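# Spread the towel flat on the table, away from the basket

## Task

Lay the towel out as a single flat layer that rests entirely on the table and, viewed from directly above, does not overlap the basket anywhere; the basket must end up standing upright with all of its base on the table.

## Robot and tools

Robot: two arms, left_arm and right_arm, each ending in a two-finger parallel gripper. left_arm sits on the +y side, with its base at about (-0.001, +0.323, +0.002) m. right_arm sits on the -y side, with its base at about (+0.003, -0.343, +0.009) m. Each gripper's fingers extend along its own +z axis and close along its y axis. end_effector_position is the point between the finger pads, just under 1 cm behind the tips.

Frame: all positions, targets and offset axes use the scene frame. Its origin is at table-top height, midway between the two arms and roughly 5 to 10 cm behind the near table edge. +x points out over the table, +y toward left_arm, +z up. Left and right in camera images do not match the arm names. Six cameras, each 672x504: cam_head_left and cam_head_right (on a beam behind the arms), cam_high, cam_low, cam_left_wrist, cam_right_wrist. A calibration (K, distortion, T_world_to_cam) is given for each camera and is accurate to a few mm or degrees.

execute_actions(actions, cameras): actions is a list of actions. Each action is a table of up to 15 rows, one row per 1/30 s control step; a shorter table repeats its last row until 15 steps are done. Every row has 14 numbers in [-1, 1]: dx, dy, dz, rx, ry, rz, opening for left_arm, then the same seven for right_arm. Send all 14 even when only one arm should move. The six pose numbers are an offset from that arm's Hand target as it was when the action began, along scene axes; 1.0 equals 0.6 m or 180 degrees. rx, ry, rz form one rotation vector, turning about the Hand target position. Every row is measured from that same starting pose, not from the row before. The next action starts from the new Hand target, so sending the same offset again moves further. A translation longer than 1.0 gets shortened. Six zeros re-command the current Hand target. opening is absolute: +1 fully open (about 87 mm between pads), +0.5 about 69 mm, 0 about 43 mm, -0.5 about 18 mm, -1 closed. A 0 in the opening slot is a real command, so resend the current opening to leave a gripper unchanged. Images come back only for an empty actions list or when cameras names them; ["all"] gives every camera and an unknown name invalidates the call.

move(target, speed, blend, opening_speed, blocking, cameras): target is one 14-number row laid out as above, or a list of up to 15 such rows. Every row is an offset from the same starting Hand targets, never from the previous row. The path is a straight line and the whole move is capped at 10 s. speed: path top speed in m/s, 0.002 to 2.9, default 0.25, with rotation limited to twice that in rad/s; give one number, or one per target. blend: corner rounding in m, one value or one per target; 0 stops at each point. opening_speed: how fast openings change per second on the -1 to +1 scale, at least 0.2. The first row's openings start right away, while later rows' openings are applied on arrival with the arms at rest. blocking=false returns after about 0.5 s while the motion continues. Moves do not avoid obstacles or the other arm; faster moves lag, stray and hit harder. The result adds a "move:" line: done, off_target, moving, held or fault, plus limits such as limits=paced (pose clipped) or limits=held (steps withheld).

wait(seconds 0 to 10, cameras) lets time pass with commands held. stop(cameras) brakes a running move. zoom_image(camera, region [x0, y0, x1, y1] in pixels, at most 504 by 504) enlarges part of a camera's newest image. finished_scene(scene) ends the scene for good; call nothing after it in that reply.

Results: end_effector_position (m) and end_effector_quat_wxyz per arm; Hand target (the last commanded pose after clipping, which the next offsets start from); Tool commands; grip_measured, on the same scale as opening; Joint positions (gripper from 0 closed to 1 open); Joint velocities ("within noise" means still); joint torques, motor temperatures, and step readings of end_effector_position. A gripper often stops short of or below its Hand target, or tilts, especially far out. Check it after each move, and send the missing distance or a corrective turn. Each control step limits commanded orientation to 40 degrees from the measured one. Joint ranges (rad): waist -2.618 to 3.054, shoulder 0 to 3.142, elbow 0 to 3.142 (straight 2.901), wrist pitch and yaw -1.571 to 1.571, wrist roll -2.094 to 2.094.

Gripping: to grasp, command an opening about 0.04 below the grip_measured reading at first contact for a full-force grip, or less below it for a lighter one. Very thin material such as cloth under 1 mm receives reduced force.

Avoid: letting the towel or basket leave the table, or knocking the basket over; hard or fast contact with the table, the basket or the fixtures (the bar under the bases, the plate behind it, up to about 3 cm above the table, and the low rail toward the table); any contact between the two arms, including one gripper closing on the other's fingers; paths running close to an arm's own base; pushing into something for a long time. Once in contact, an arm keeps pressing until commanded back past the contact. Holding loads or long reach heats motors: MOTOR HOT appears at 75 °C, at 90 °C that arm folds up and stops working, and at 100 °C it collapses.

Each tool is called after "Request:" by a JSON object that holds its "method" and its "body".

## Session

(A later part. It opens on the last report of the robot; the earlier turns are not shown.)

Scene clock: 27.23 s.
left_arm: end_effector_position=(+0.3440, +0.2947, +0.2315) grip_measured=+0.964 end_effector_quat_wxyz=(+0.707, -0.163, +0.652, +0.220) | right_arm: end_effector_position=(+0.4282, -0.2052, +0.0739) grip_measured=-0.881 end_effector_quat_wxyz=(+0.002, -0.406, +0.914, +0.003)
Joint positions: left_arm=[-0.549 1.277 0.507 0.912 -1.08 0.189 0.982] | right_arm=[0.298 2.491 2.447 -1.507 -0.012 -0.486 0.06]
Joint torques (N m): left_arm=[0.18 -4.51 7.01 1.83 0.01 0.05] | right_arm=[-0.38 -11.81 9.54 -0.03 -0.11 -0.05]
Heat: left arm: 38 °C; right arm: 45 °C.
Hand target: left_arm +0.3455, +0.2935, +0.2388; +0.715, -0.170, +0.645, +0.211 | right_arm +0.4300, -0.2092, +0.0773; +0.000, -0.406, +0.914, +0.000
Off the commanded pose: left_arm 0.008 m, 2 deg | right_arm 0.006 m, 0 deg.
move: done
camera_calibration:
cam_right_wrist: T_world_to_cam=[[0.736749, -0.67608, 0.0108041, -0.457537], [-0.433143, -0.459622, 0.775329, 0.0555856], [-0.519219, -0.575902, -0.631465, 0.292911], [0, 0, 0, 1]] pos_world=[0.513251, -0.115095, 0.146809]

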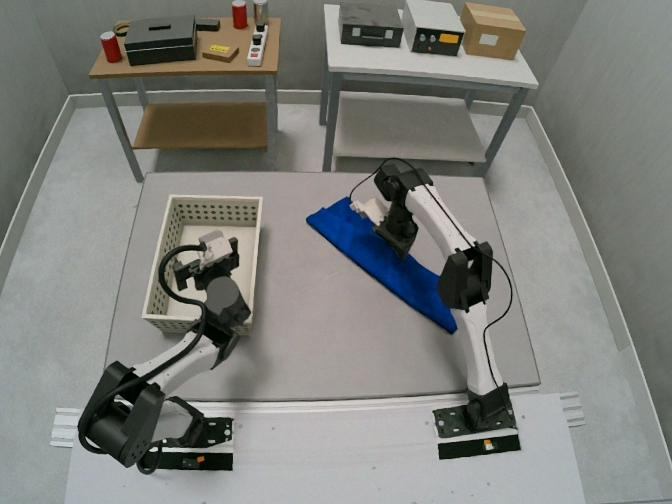

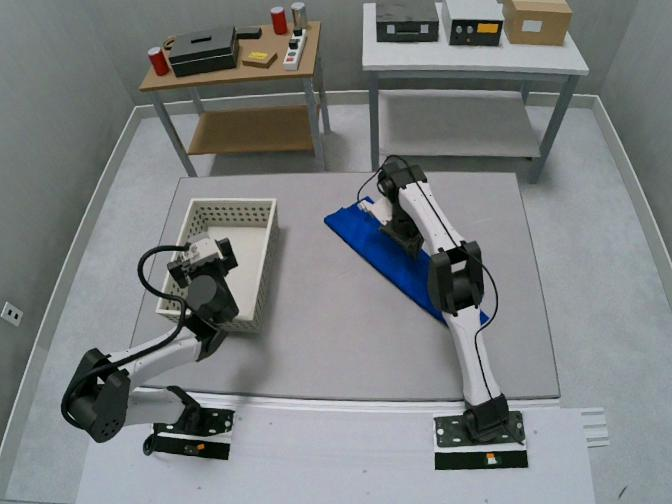

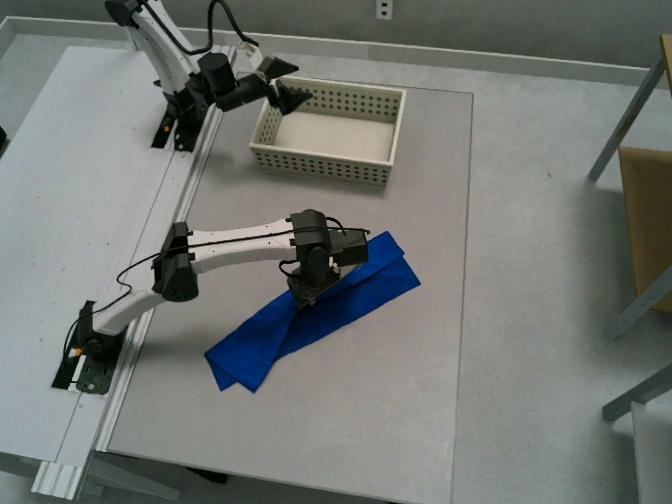

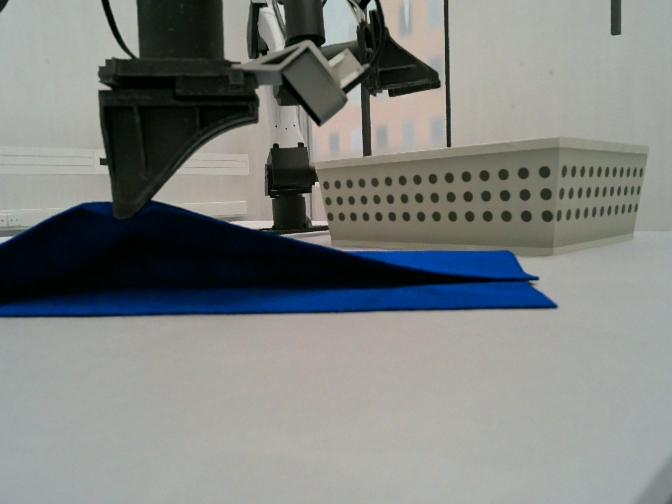

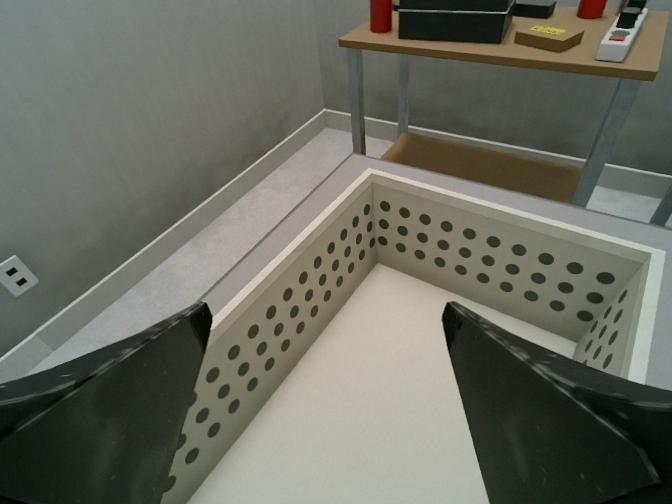

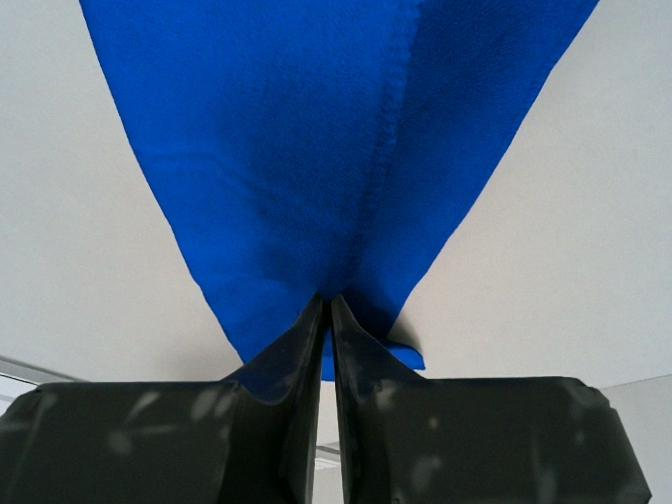

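Request:
{"method": "move", "body": {"target": [[0,0,0,0,0,0,1, -0.06,0.055,0.08,0,0,0,-1],[0,0,0,0,0,0,1, -0.15,0.136,0.05,0,0,0,-1],[0,0,0,0,0,0,1, -0.235,0.212,-0.07,0,0,0,-1]], "speed": 0.15, "blend": 0.04, "cameras": ["all"]}}

Request:
{"method": "zoom_image", "body": {"camera": "cam_high", "region": [180, 200, 430, 400]}}

Scene clock: 42.27 s.
left_arm: end_effector_position=(+0.3440, +0.2947, +0.2315) grip_measured=+0.964 end_effector_quat_wxyz=(+0.707, -0.163, +0.652, +0.220) | right_arm: end_effector_position=(+0.2819, -0.0870, +0.0220) grip_measured=-0.882 end_effector_quat_wxyz=(-0.033, -0.408, +0.912, -0.005)
Joint positions: left_arm=[-0.549 1.277 0.507 0.912 -1.08 0.189 0.982] | right_arm=[0.694 2.247 1.796 -1.169 -0.012 -0.095 0.059]
Joint torques (N m): left_arm=[0.12 -4.42 7.02 1.84 0.05 0.08] | right_arm=[0.5 -15.09 5.49 0.49 0.09 0.09]
Heat: left arm: 39 °C; right arm: 48 °C.
Hand target: left_arm +0.3455, +0.2935, +0.2388; +0.715, -0.170, +0.645, +0.211 | right_arm +0.2889, -0.0821, +0.0352; +0.000, -0.406, +0.914, +0.000
Off the commanded pose: left_arm 0.008 m, 2 deg | right_arm 0.016 m, 4 deg.
move: off_target (right_arm); blend cut to 0.0342 m at target 1, 0.0374 m at target 2
camera_calibration:
cam_right_wrist: T_world_to_cam=[[0.74001, -0.672585, -0.00383229, -0.269621], [-0.384426, -0.427625, 0.818141, 0.074987], [-0.551908, -0.603959, -0.575005, 0.257759], [0, 0, 0, 1]] pos_world=[0.370608, 0.00639908, 0.0858295]

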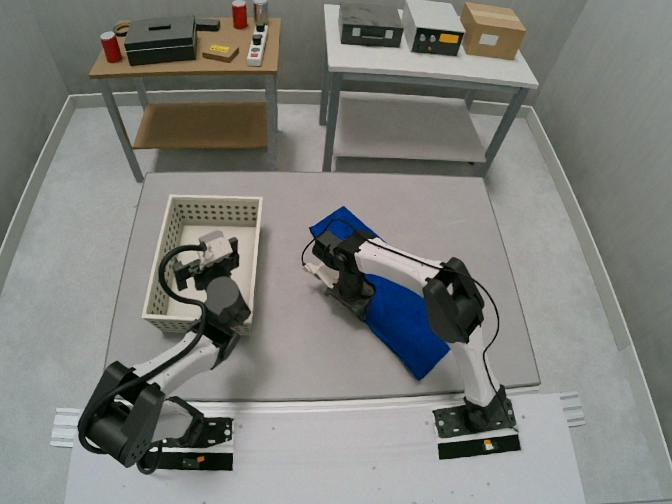

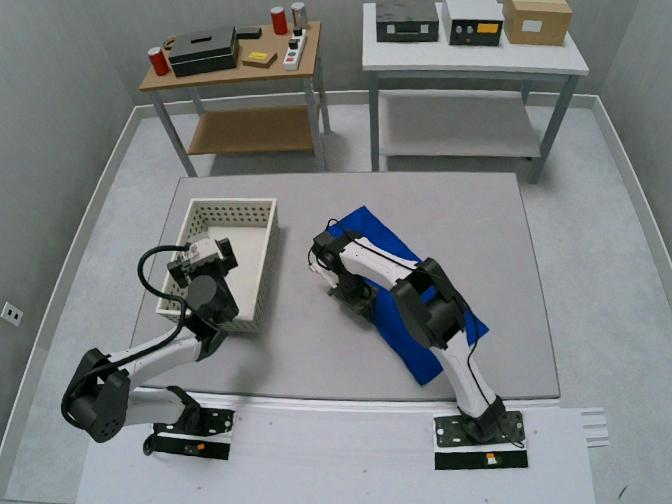

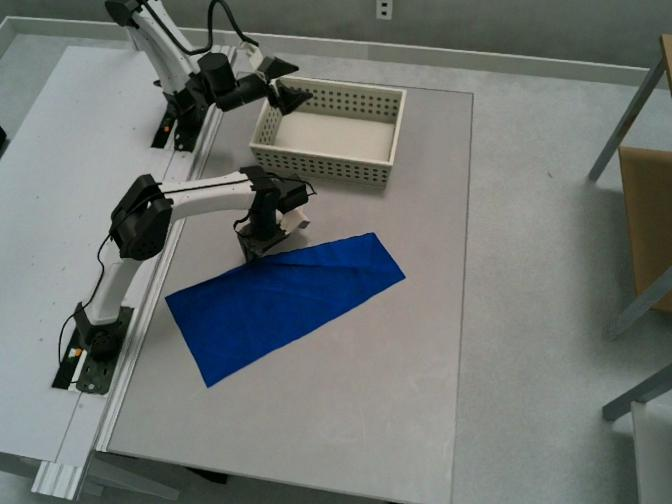

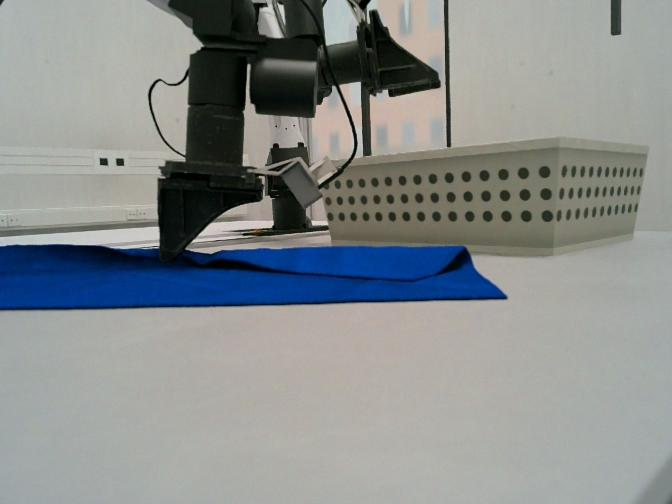

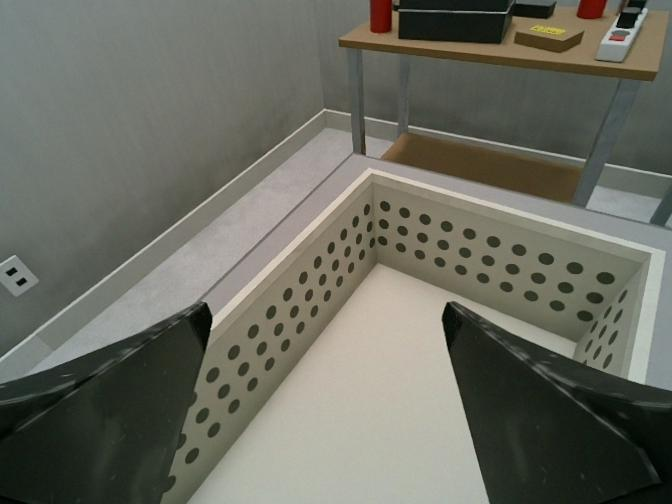

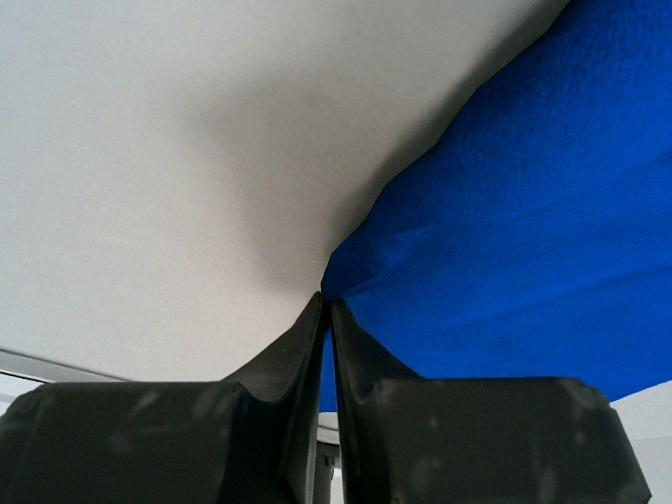

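Scaled by 2.016 from the camera's 672x504 image, which has a finer 960x720 frame.

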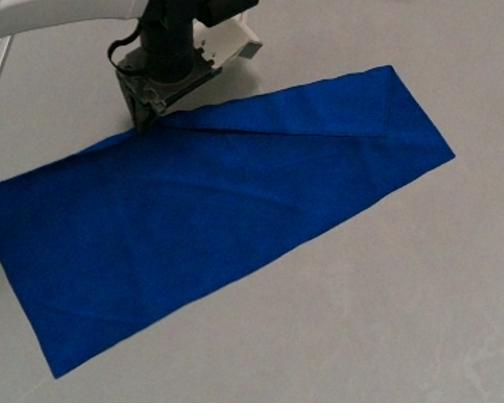

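Request:
{"method": "move", "body": {"target": [[0,0,0,0,0,0,1, 0,0,-0.03,0,0,0,-0.3],[0,0,0,0,0,0,1, 0,0,0.10,0,0,0,-0.3],[0,0,0,0,0,0,1, 0.393,0.028,0.07,0.1372,-0.1760,-0.1060,0]], "speed": [0.1,0.15,0.25], "cameras": ["cam_high","cam_right_wrist","cam_low"]}}

Request:
{"method": "zoom_image", "body": {"camera": "cam_high", "region": [150, 200, 430, 400]}}

Scene clock: 49.07 s.
left_arm: end_effector_position=(+0.3440, +0.2947, +0.2315) grip_measured=+0.964 end_effector_quat_wxyz=(+0.707, -0.163, +0.652, +0.220) | right_arm: end_effector_position=(+0.5061, -0.0726, +0.0670) grip_measured=+0.000 end_effector_quat_wxyz=(+0.299, -0.235, +0.922, +0.077)
Joint positions: left_arm=[-0.549 1.277 0.507 0.912 -1.08 0.189 0.982] | right_arm=[0.437 2.329 2.037 -0.634 -0.01 -0.006 0.5]
Joint torques (N m): left_arm=[0.16 -4.44 7.1 1.82 0.06 0.07] | right_arm=[0.09 -11.47 10.95 2.02 -0.07 0.12]
Motor temperatures (°C): left_arm=[25 39 39 36 26 24 25] | right_arm=[26 51 47 33 30 28 24]
Heat: left arm: 39 °C; right arm: 51 °C.
Hand target: left_arm +0.3455, +0.2935, +0.2388; +0.715, -0.170, +0.645, +0.211 | right_arm +0.5247, -0.0651, +0.0773; +0.332, -0.227, +0.912, +0.083
Off the commanded pose: left_arm 0.008 m, 2 deg | right_arm 0.023 m, 4 deg.
move: off_target (right_arm); target 3's new opening was sent with right_arm's hand 0.023 m and 4 deg from that target
camera_calibration:
cam_right_wrist: T_world_to_cam=[[0.466448, -0.884529, 0.00583635, -0.303192], [-0.854292, -0.448772, 0.262278, 0.403943], [-0.229373, -0.127325, -0.964975, 0.313584], [0, 0, 0, 1]] pos_world=[0.558436, -0.046977, 0.198425]
Images, in order (width x height): cam_high 672x504, cam_low 672x504, cam_right_wrist 672x504.

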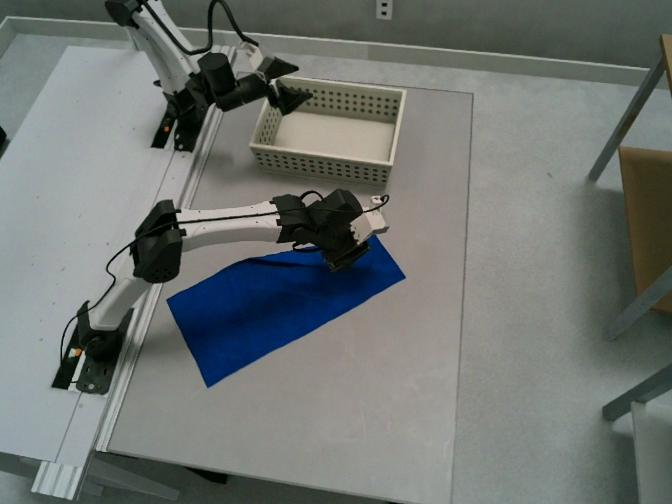

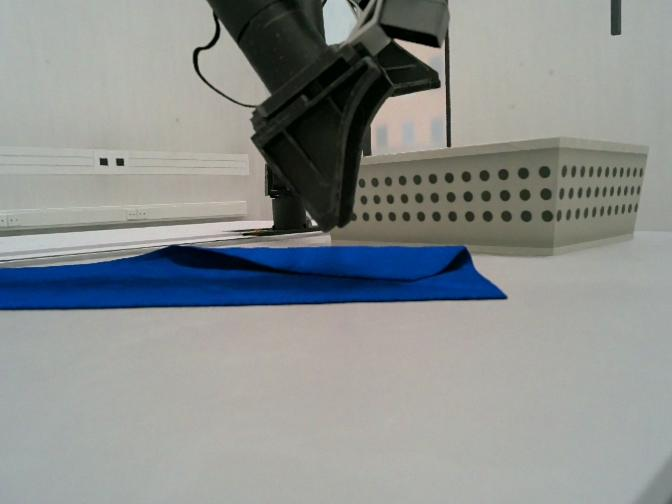

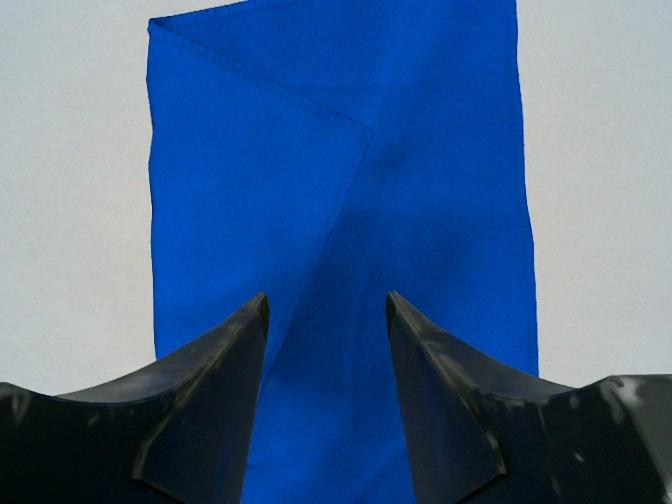

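Scaled by 1.800 from the camera's 672x504 image, which has a finer 960x720 frame.

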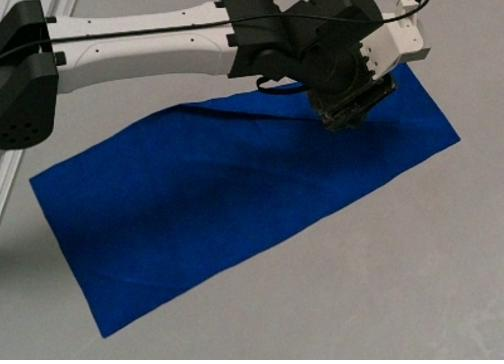

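Request:
{"method": "move", "body": {"target": [0,0,0,0,0,0,1, 0.049,0.018,-0.05,0,0,0,0], "speed": 0.1, "cameras": ["cam_right_wrist"]}}

Scene clock: 51.43 s.
left_arm: end_effector_position=(+0.3440, +0.2947, +0.2315) grip_measured=+0.964 end_effector_quat_wxyz=(+0.707, -0.163, +0.652, +0.220) | right_arm: end_effector_position=(+0.5431, -0.0557, +0.0398) grip_measured=+0.000 end_effector_quat_wxyz=(+0.315, -0.232, +0.917, +0.080)
Joint positions: left_arm=[-0.549 1.277 0.507 0.912 -1.08 0.189 0.982] | right_arm=[0.433 2.52 2.256 -0.628 -0.01 -0.006 0.5]
Joint torques (N m): left_arm=[0.08 -4.45 6.9 1.86 0.04 0.05] | right_arm=[-0.44 -12.72 10.92 1.68 -0.13 0.01]
Heat: left arm: 39 °C; right arm: 52 °C.
Hand target: left_arm +0.3455, +0.2935, +0.2388; +0.715, -0.170, +0.645, +0.211 | right_arm +0.5541, -0.0544, +0.0472; +0.332, -0.227, +0.912, +0.083
Off the commanded pose: left_arm 0.008 m, 2 deg | right_arm 0.013 m, 2 deg.
move: off_target (right_arm)
camera_calibration:
cam_right_wrist: T_world_to_cam=[[0.463082, -0.886296, 0.00575793, -0.303669], [-0.863456, -0.449664, 0.228575, 0.456565], [-0.199996, -0.110821, -0.973509, 0.283285], [0, 0, 0, 1]] pos_world=[0.591504, -0.0324466, 0.17317]
Images, in order (width x height): cam_right_wrist 672x504.

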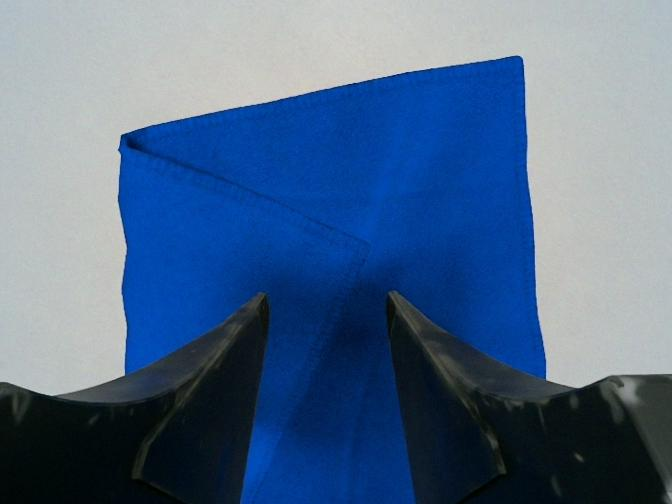

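Request:
{"method": "move", "body": {"target": [[0,0,0,0,0,0,1, 0.005,-0.009,-0.085,0,0,0,0],[0,0,0,0,0,0,1, 0.005,-0.009,-0.11,0,0,0,-1]], "speed": 0.1, "opening_speed": 0.8, "cameras": ["cam_right_wrist"]}}

Scene clock: 55.63 s.
left_arm: end_effector_position=(+0.3440, +0.2947, +0.2315) grip_measured=+0.964 end_effector_quat_wxyz=(+0.707, -0.163, +0.652, +0.220) | right_arm: end_effector_position=(+0.5692, -0.0431, +0.0310) grip_measured=-0.892 end_effector_quat_wxyz=(+0.379, -0.227, +0.891, +0.106)
Joint positions: left_arm=[-0.549 1.277 0.507 0.912 -1.08 0.189 0.982] | right_arm=[0.425 2.524 2.149 -0.37 -0.036 -0.006 0.054]
Joint torques (N m): left_arm=[0.18 -4.36 7.08 1.84 0.06 0.05] | right_arm=[-0.4 -9.61 4.75 1.37 0.02 -0.08]
Heat: left arm: 39 °C; right arm: 52 °C.
Hand target: left_arm +0.3455, +0.2935, +0.2388; +0.715, -0.170, +0.645, +0.211 | right_arm +0.5571, -0.0597, -0.0187; +0.332, -0.227, +0.912, +0.083
Off the commanded pose: left_arm 0.008 m, 2 deg | right_arm 0.054 m, 7 deg.
move: off_target (right_arm); target 2's new opening was sent with right_arm's hand 0.051 m and 5 deg from that target
camera_calibration:
cam_right_wrist: T_world_to_cam=[[0.4718, -0.881614, -0.0126825, -0.308745], [-0.878061, -0.471108, 0.0840605, 0.498686], [-0.0800838, -0.0285238, -0.99638, 0.217302], [0, 0, 0, 1]] pos_world=[0.600945, -0.0310613, 0.17068]
Images, in order (width x height): cam_right_wrist 672x504.

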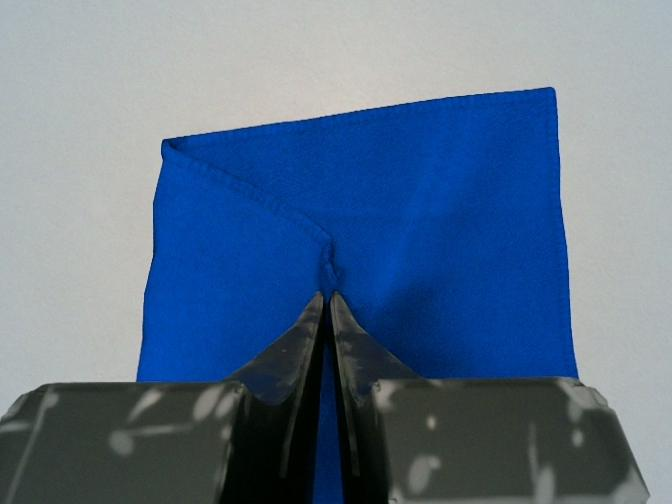

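Request:
{"method": "move", "body": {"target": [[0,0,0,0,0,0,1, 0,0.017,0.165,0,0,0,-1],[0,0,0,0,0,0,1, -0.045,0.15,0.2,0,0,0,-1],[0,0,0,0,0,0,1, -0.07,0.258,0.07,0,0,0,-1]], "speed": 0.15, "blend": 0.03, "cameras": ["all"]}}

Request:
{"method": "zoom_image", "body": {"camera": "cam_high", "region": [150, 180, 430, 400]}}

Scene clock: 59.50 s.
left_arm: end_effector_position=(+0.3440, +0.2947, +0.2315) grip_measured=+0.964 end_effector_quat_wxyz=(+0.707, -0.163, +0.652, +0.220) | right_arm: end_effector_position=(+0.5118, +0.0868, +0.0340) grip_measured=-0.893 end_effector_quat_wxyz=(+0.364, -0.232, +0.897, +0.098)
Joint positions: left_arm=[-0.549 1.277 0.507 0.912 -1.08 0.189 0.982] | right_arm=[0.678 2.863 2.848 -0.777 0.149 0.163 0.053]
Joint torques (N m): left_arm=[0.1 -4.48 6.94 1.84 0.05 0.04] | right_arm=[0.72 -12.1 9.43 2.07 0.08 0.09]
Heat: left arm: 39 °C; right arm: 53 °C.
Hand target: left_arm +0.3455, +0.2935, +0.2388; +0.715, -0.170, +0.645, +0.211 | right_arm +0.5151, +0.0951, +0.0235; +0.332, -0.227, +0.912, +0.083
Off the commanded pose: left_arm 0.008 m, 2 deg | right_arm 0.014 m, 4 deg.
elbow stopped short (right arm): the move would have taken joint 3 (elbow) straighter than the controller allows.
move: off_target (right_arm)
camera_calibration:
cam_right_wrist: T_world_to_cam=[[0.474197, -0.880418, -0.00133537, -0.168788], [-0.874005, -0.470925, 0.119772, 0.505857], [-0.106078, -0.0556284, -0.992801, 0.235031], [0, 0, 0, 1]] pos_world=[0.547092, 0.102691, 0.172526]

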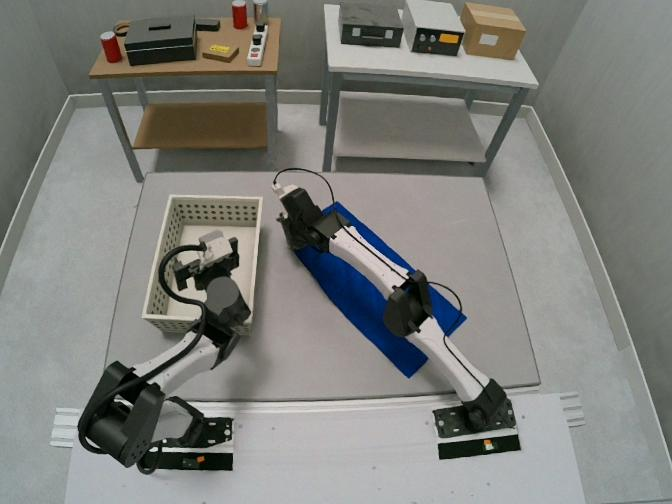

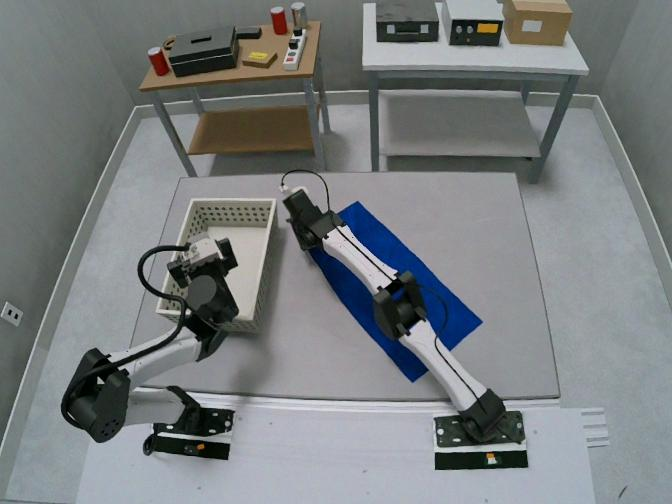

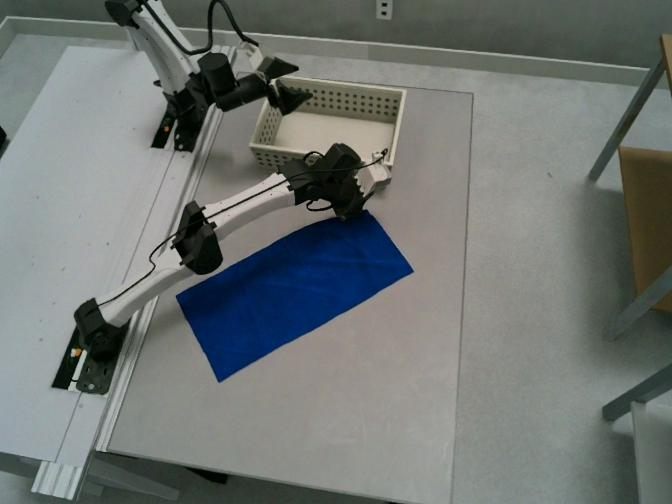

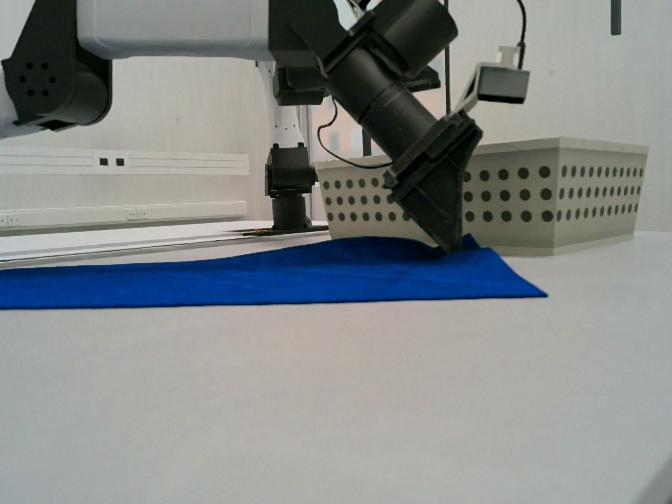

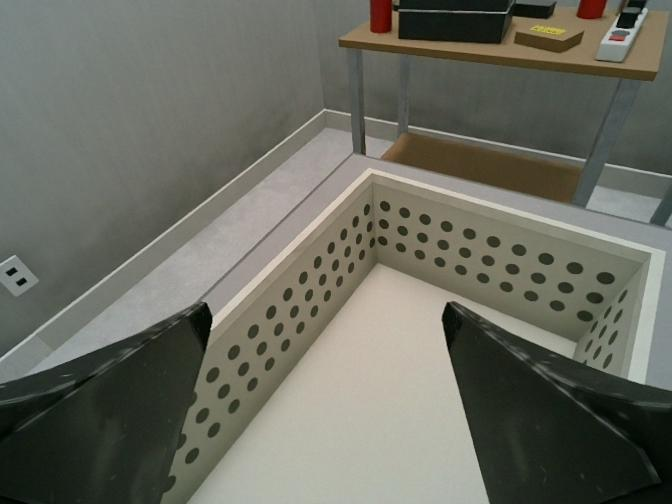

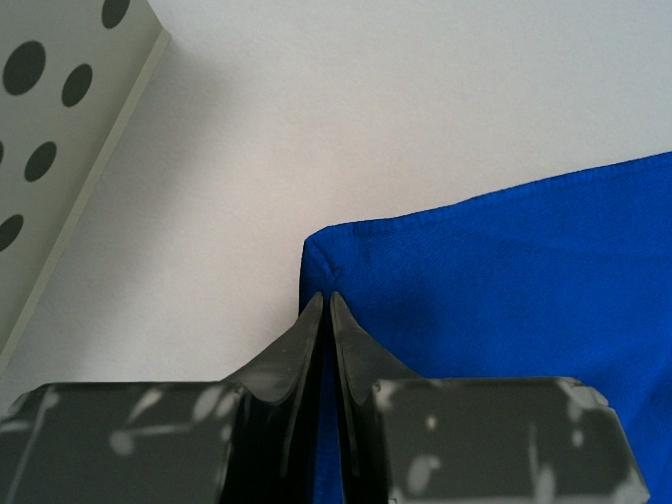

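Scaled by 1.800 from the camera's 672x504 image, which has a finer 960x720 frame.

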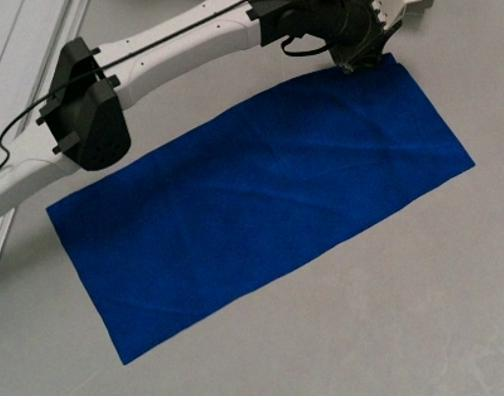

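Request:
{"method": "move", "body": {"target": [[0,0,0,0,0,0,1, 0,0,-0.035,0,0,0,-1],[0,0,0,0,0,0,1, 0,0,-0.035,0,0,0,-0.6],[0,0,0,0,0,0,1, -0.06,-0.02,0.1,0,0,0,-0.6],[0,0,0,0,0,0,1, -0.35,-0.35,0.2,0,0,0,-0.6]], "speed": [0.08,0.1,0.1,0.25], "cameras": ["all"]}}

Request:
{"method": "zoom_image", "body": {"camera": "cam_high", "region": [150, 180, 430, 400]}}

Request:
{"method": "zoom_image", "body": {"camera": "cam_low", "region": [200, 200, 600, 330]}}

Request:
{"method": "zoom_image", "body": {"camera": "cam_head_left", "region": [250, 180, 500, 400]}}

Scene clock: 65.60 s.
left_arm: end_effector_position=(+0.3440, +0.2947, +0.2315) grip_measured=+0.964 end_effector_quat_wxyz=(+0.707, -0.163, +0.652, +0.220) | right_arm: end_effector_position=(+0.2990, -0.1199, +0.1357) grip_measured=-0.600 end_effector_quat_wxyz=(+0.309, -0.224, +0.922, +0.067)
Joint positions: left_arm=[-0.549 1.277 0.507 0.912 -1.08 0.189 0.982] | right_arm=[0.641 1.492 1.171 -0.602 0.143 0.169 0.2]
Joint torques (N m): left_arm=[0.2 -4.48 6.94 1.83 0.06 0.06] | right_arm=[-0.17 -7.68 6.64 2.06 -0.24 -0.18]
Motor temperatures (°C): left_arm=[25 39 39 37 26 24 25] | right_arm=[26 56 48 34 30 28 24]
Heat: left arm: 39 °C; right arm: 56 °C.
Hand target: left_arm +0.3455, +0.2935, +0.2388; +0.715, -0.170, +0.645, +0.211 | right_arm +0.3052, -0.1149, +0.1434; +0.332, -0.227, +0.912, +0.083
Off the commanded pose: left_arm 0.008 m, 2 deg | right_arm 0.011 m, 3 deg.
elbow stopped short (right arm): the move would have taken joint 3 (elbow) straighter than the controller allows.
move: off_target (right_arm); target 2's new opening was sent with right_arm's hand 0.030 m and 6 deg from that target
camera_calibration:
cam_right_wrist: T_world_to_cam=[[0.441972, -0.896774, 0.0213917, -0.245148], [-0.87168, -0.423731, 0.246222, 0.19829], [-0.211741, -0.12747, -0.968977, 0.321607], [0, 0, 0, 1]] pos_world=[0.349292, -0.094825, 0.268051]

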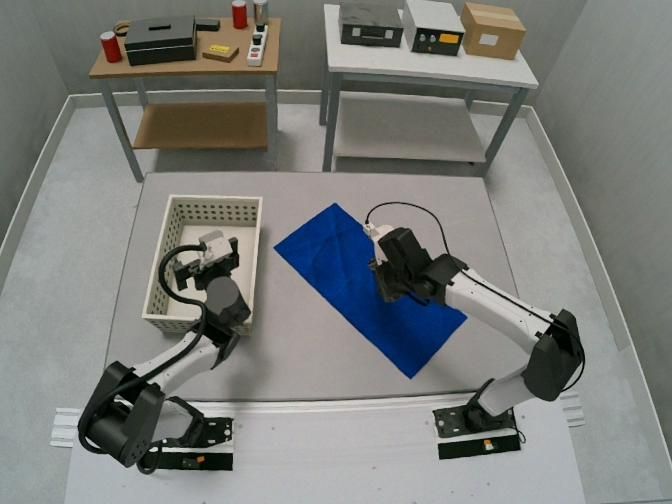

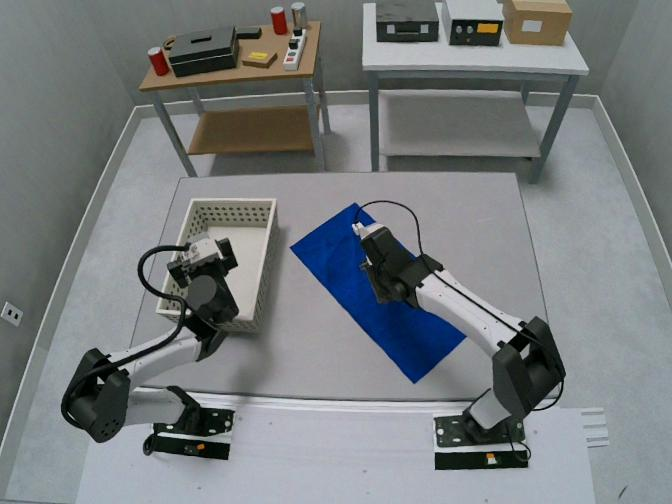

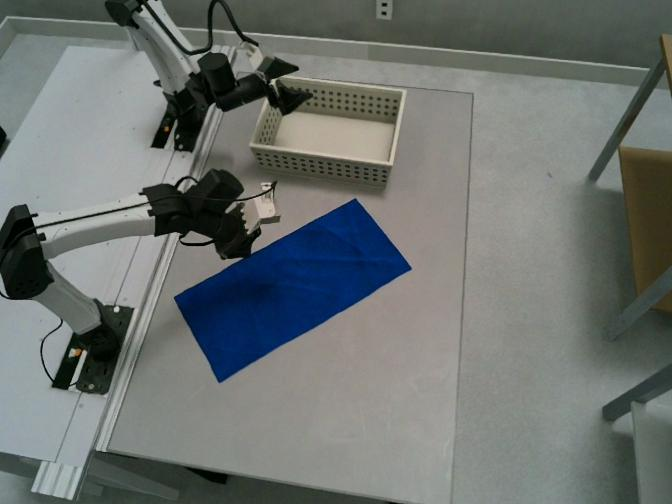

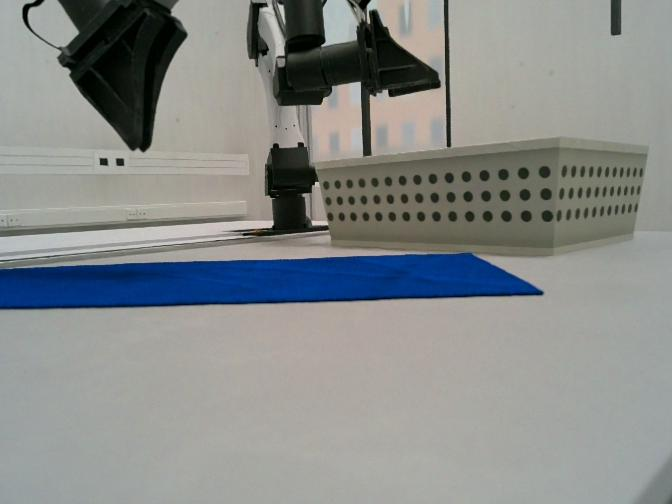

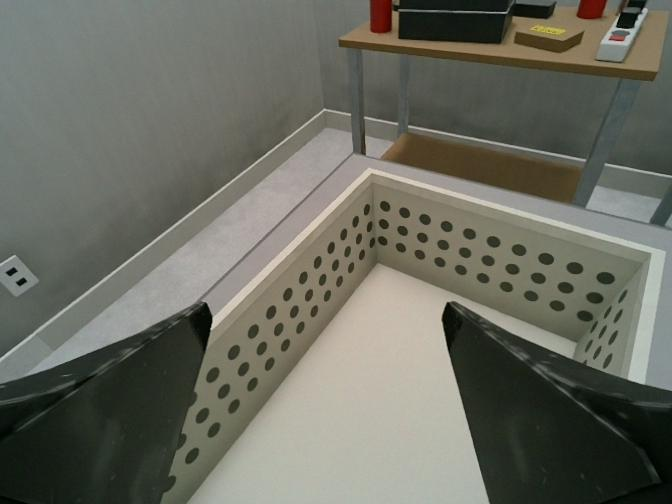

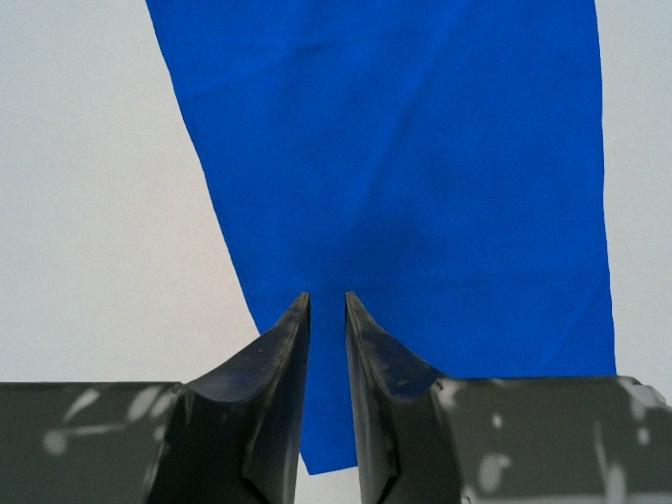

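Scaled by 1.800 from the camera's 672x504 image, which has a finer 960x720 frame.

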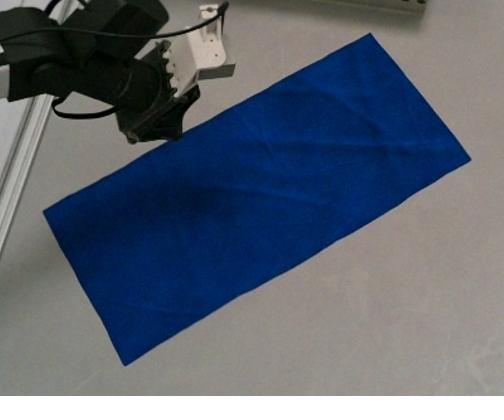

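Scaled by 1.260 from the camera's 672x504 image, which has a finer 960x720 frame.

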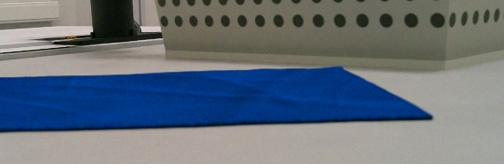

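Scaled by 2.016 from the camera's 672x504 image, which has a finer 960x720 frame.

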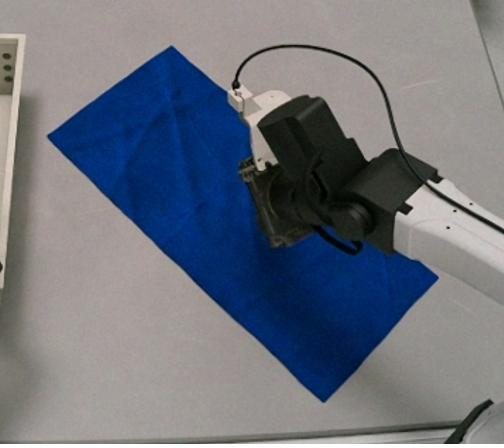

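Request:
{"method": "finished_scene", "body": {"scene": 1}}

The scene is finished: the task was done.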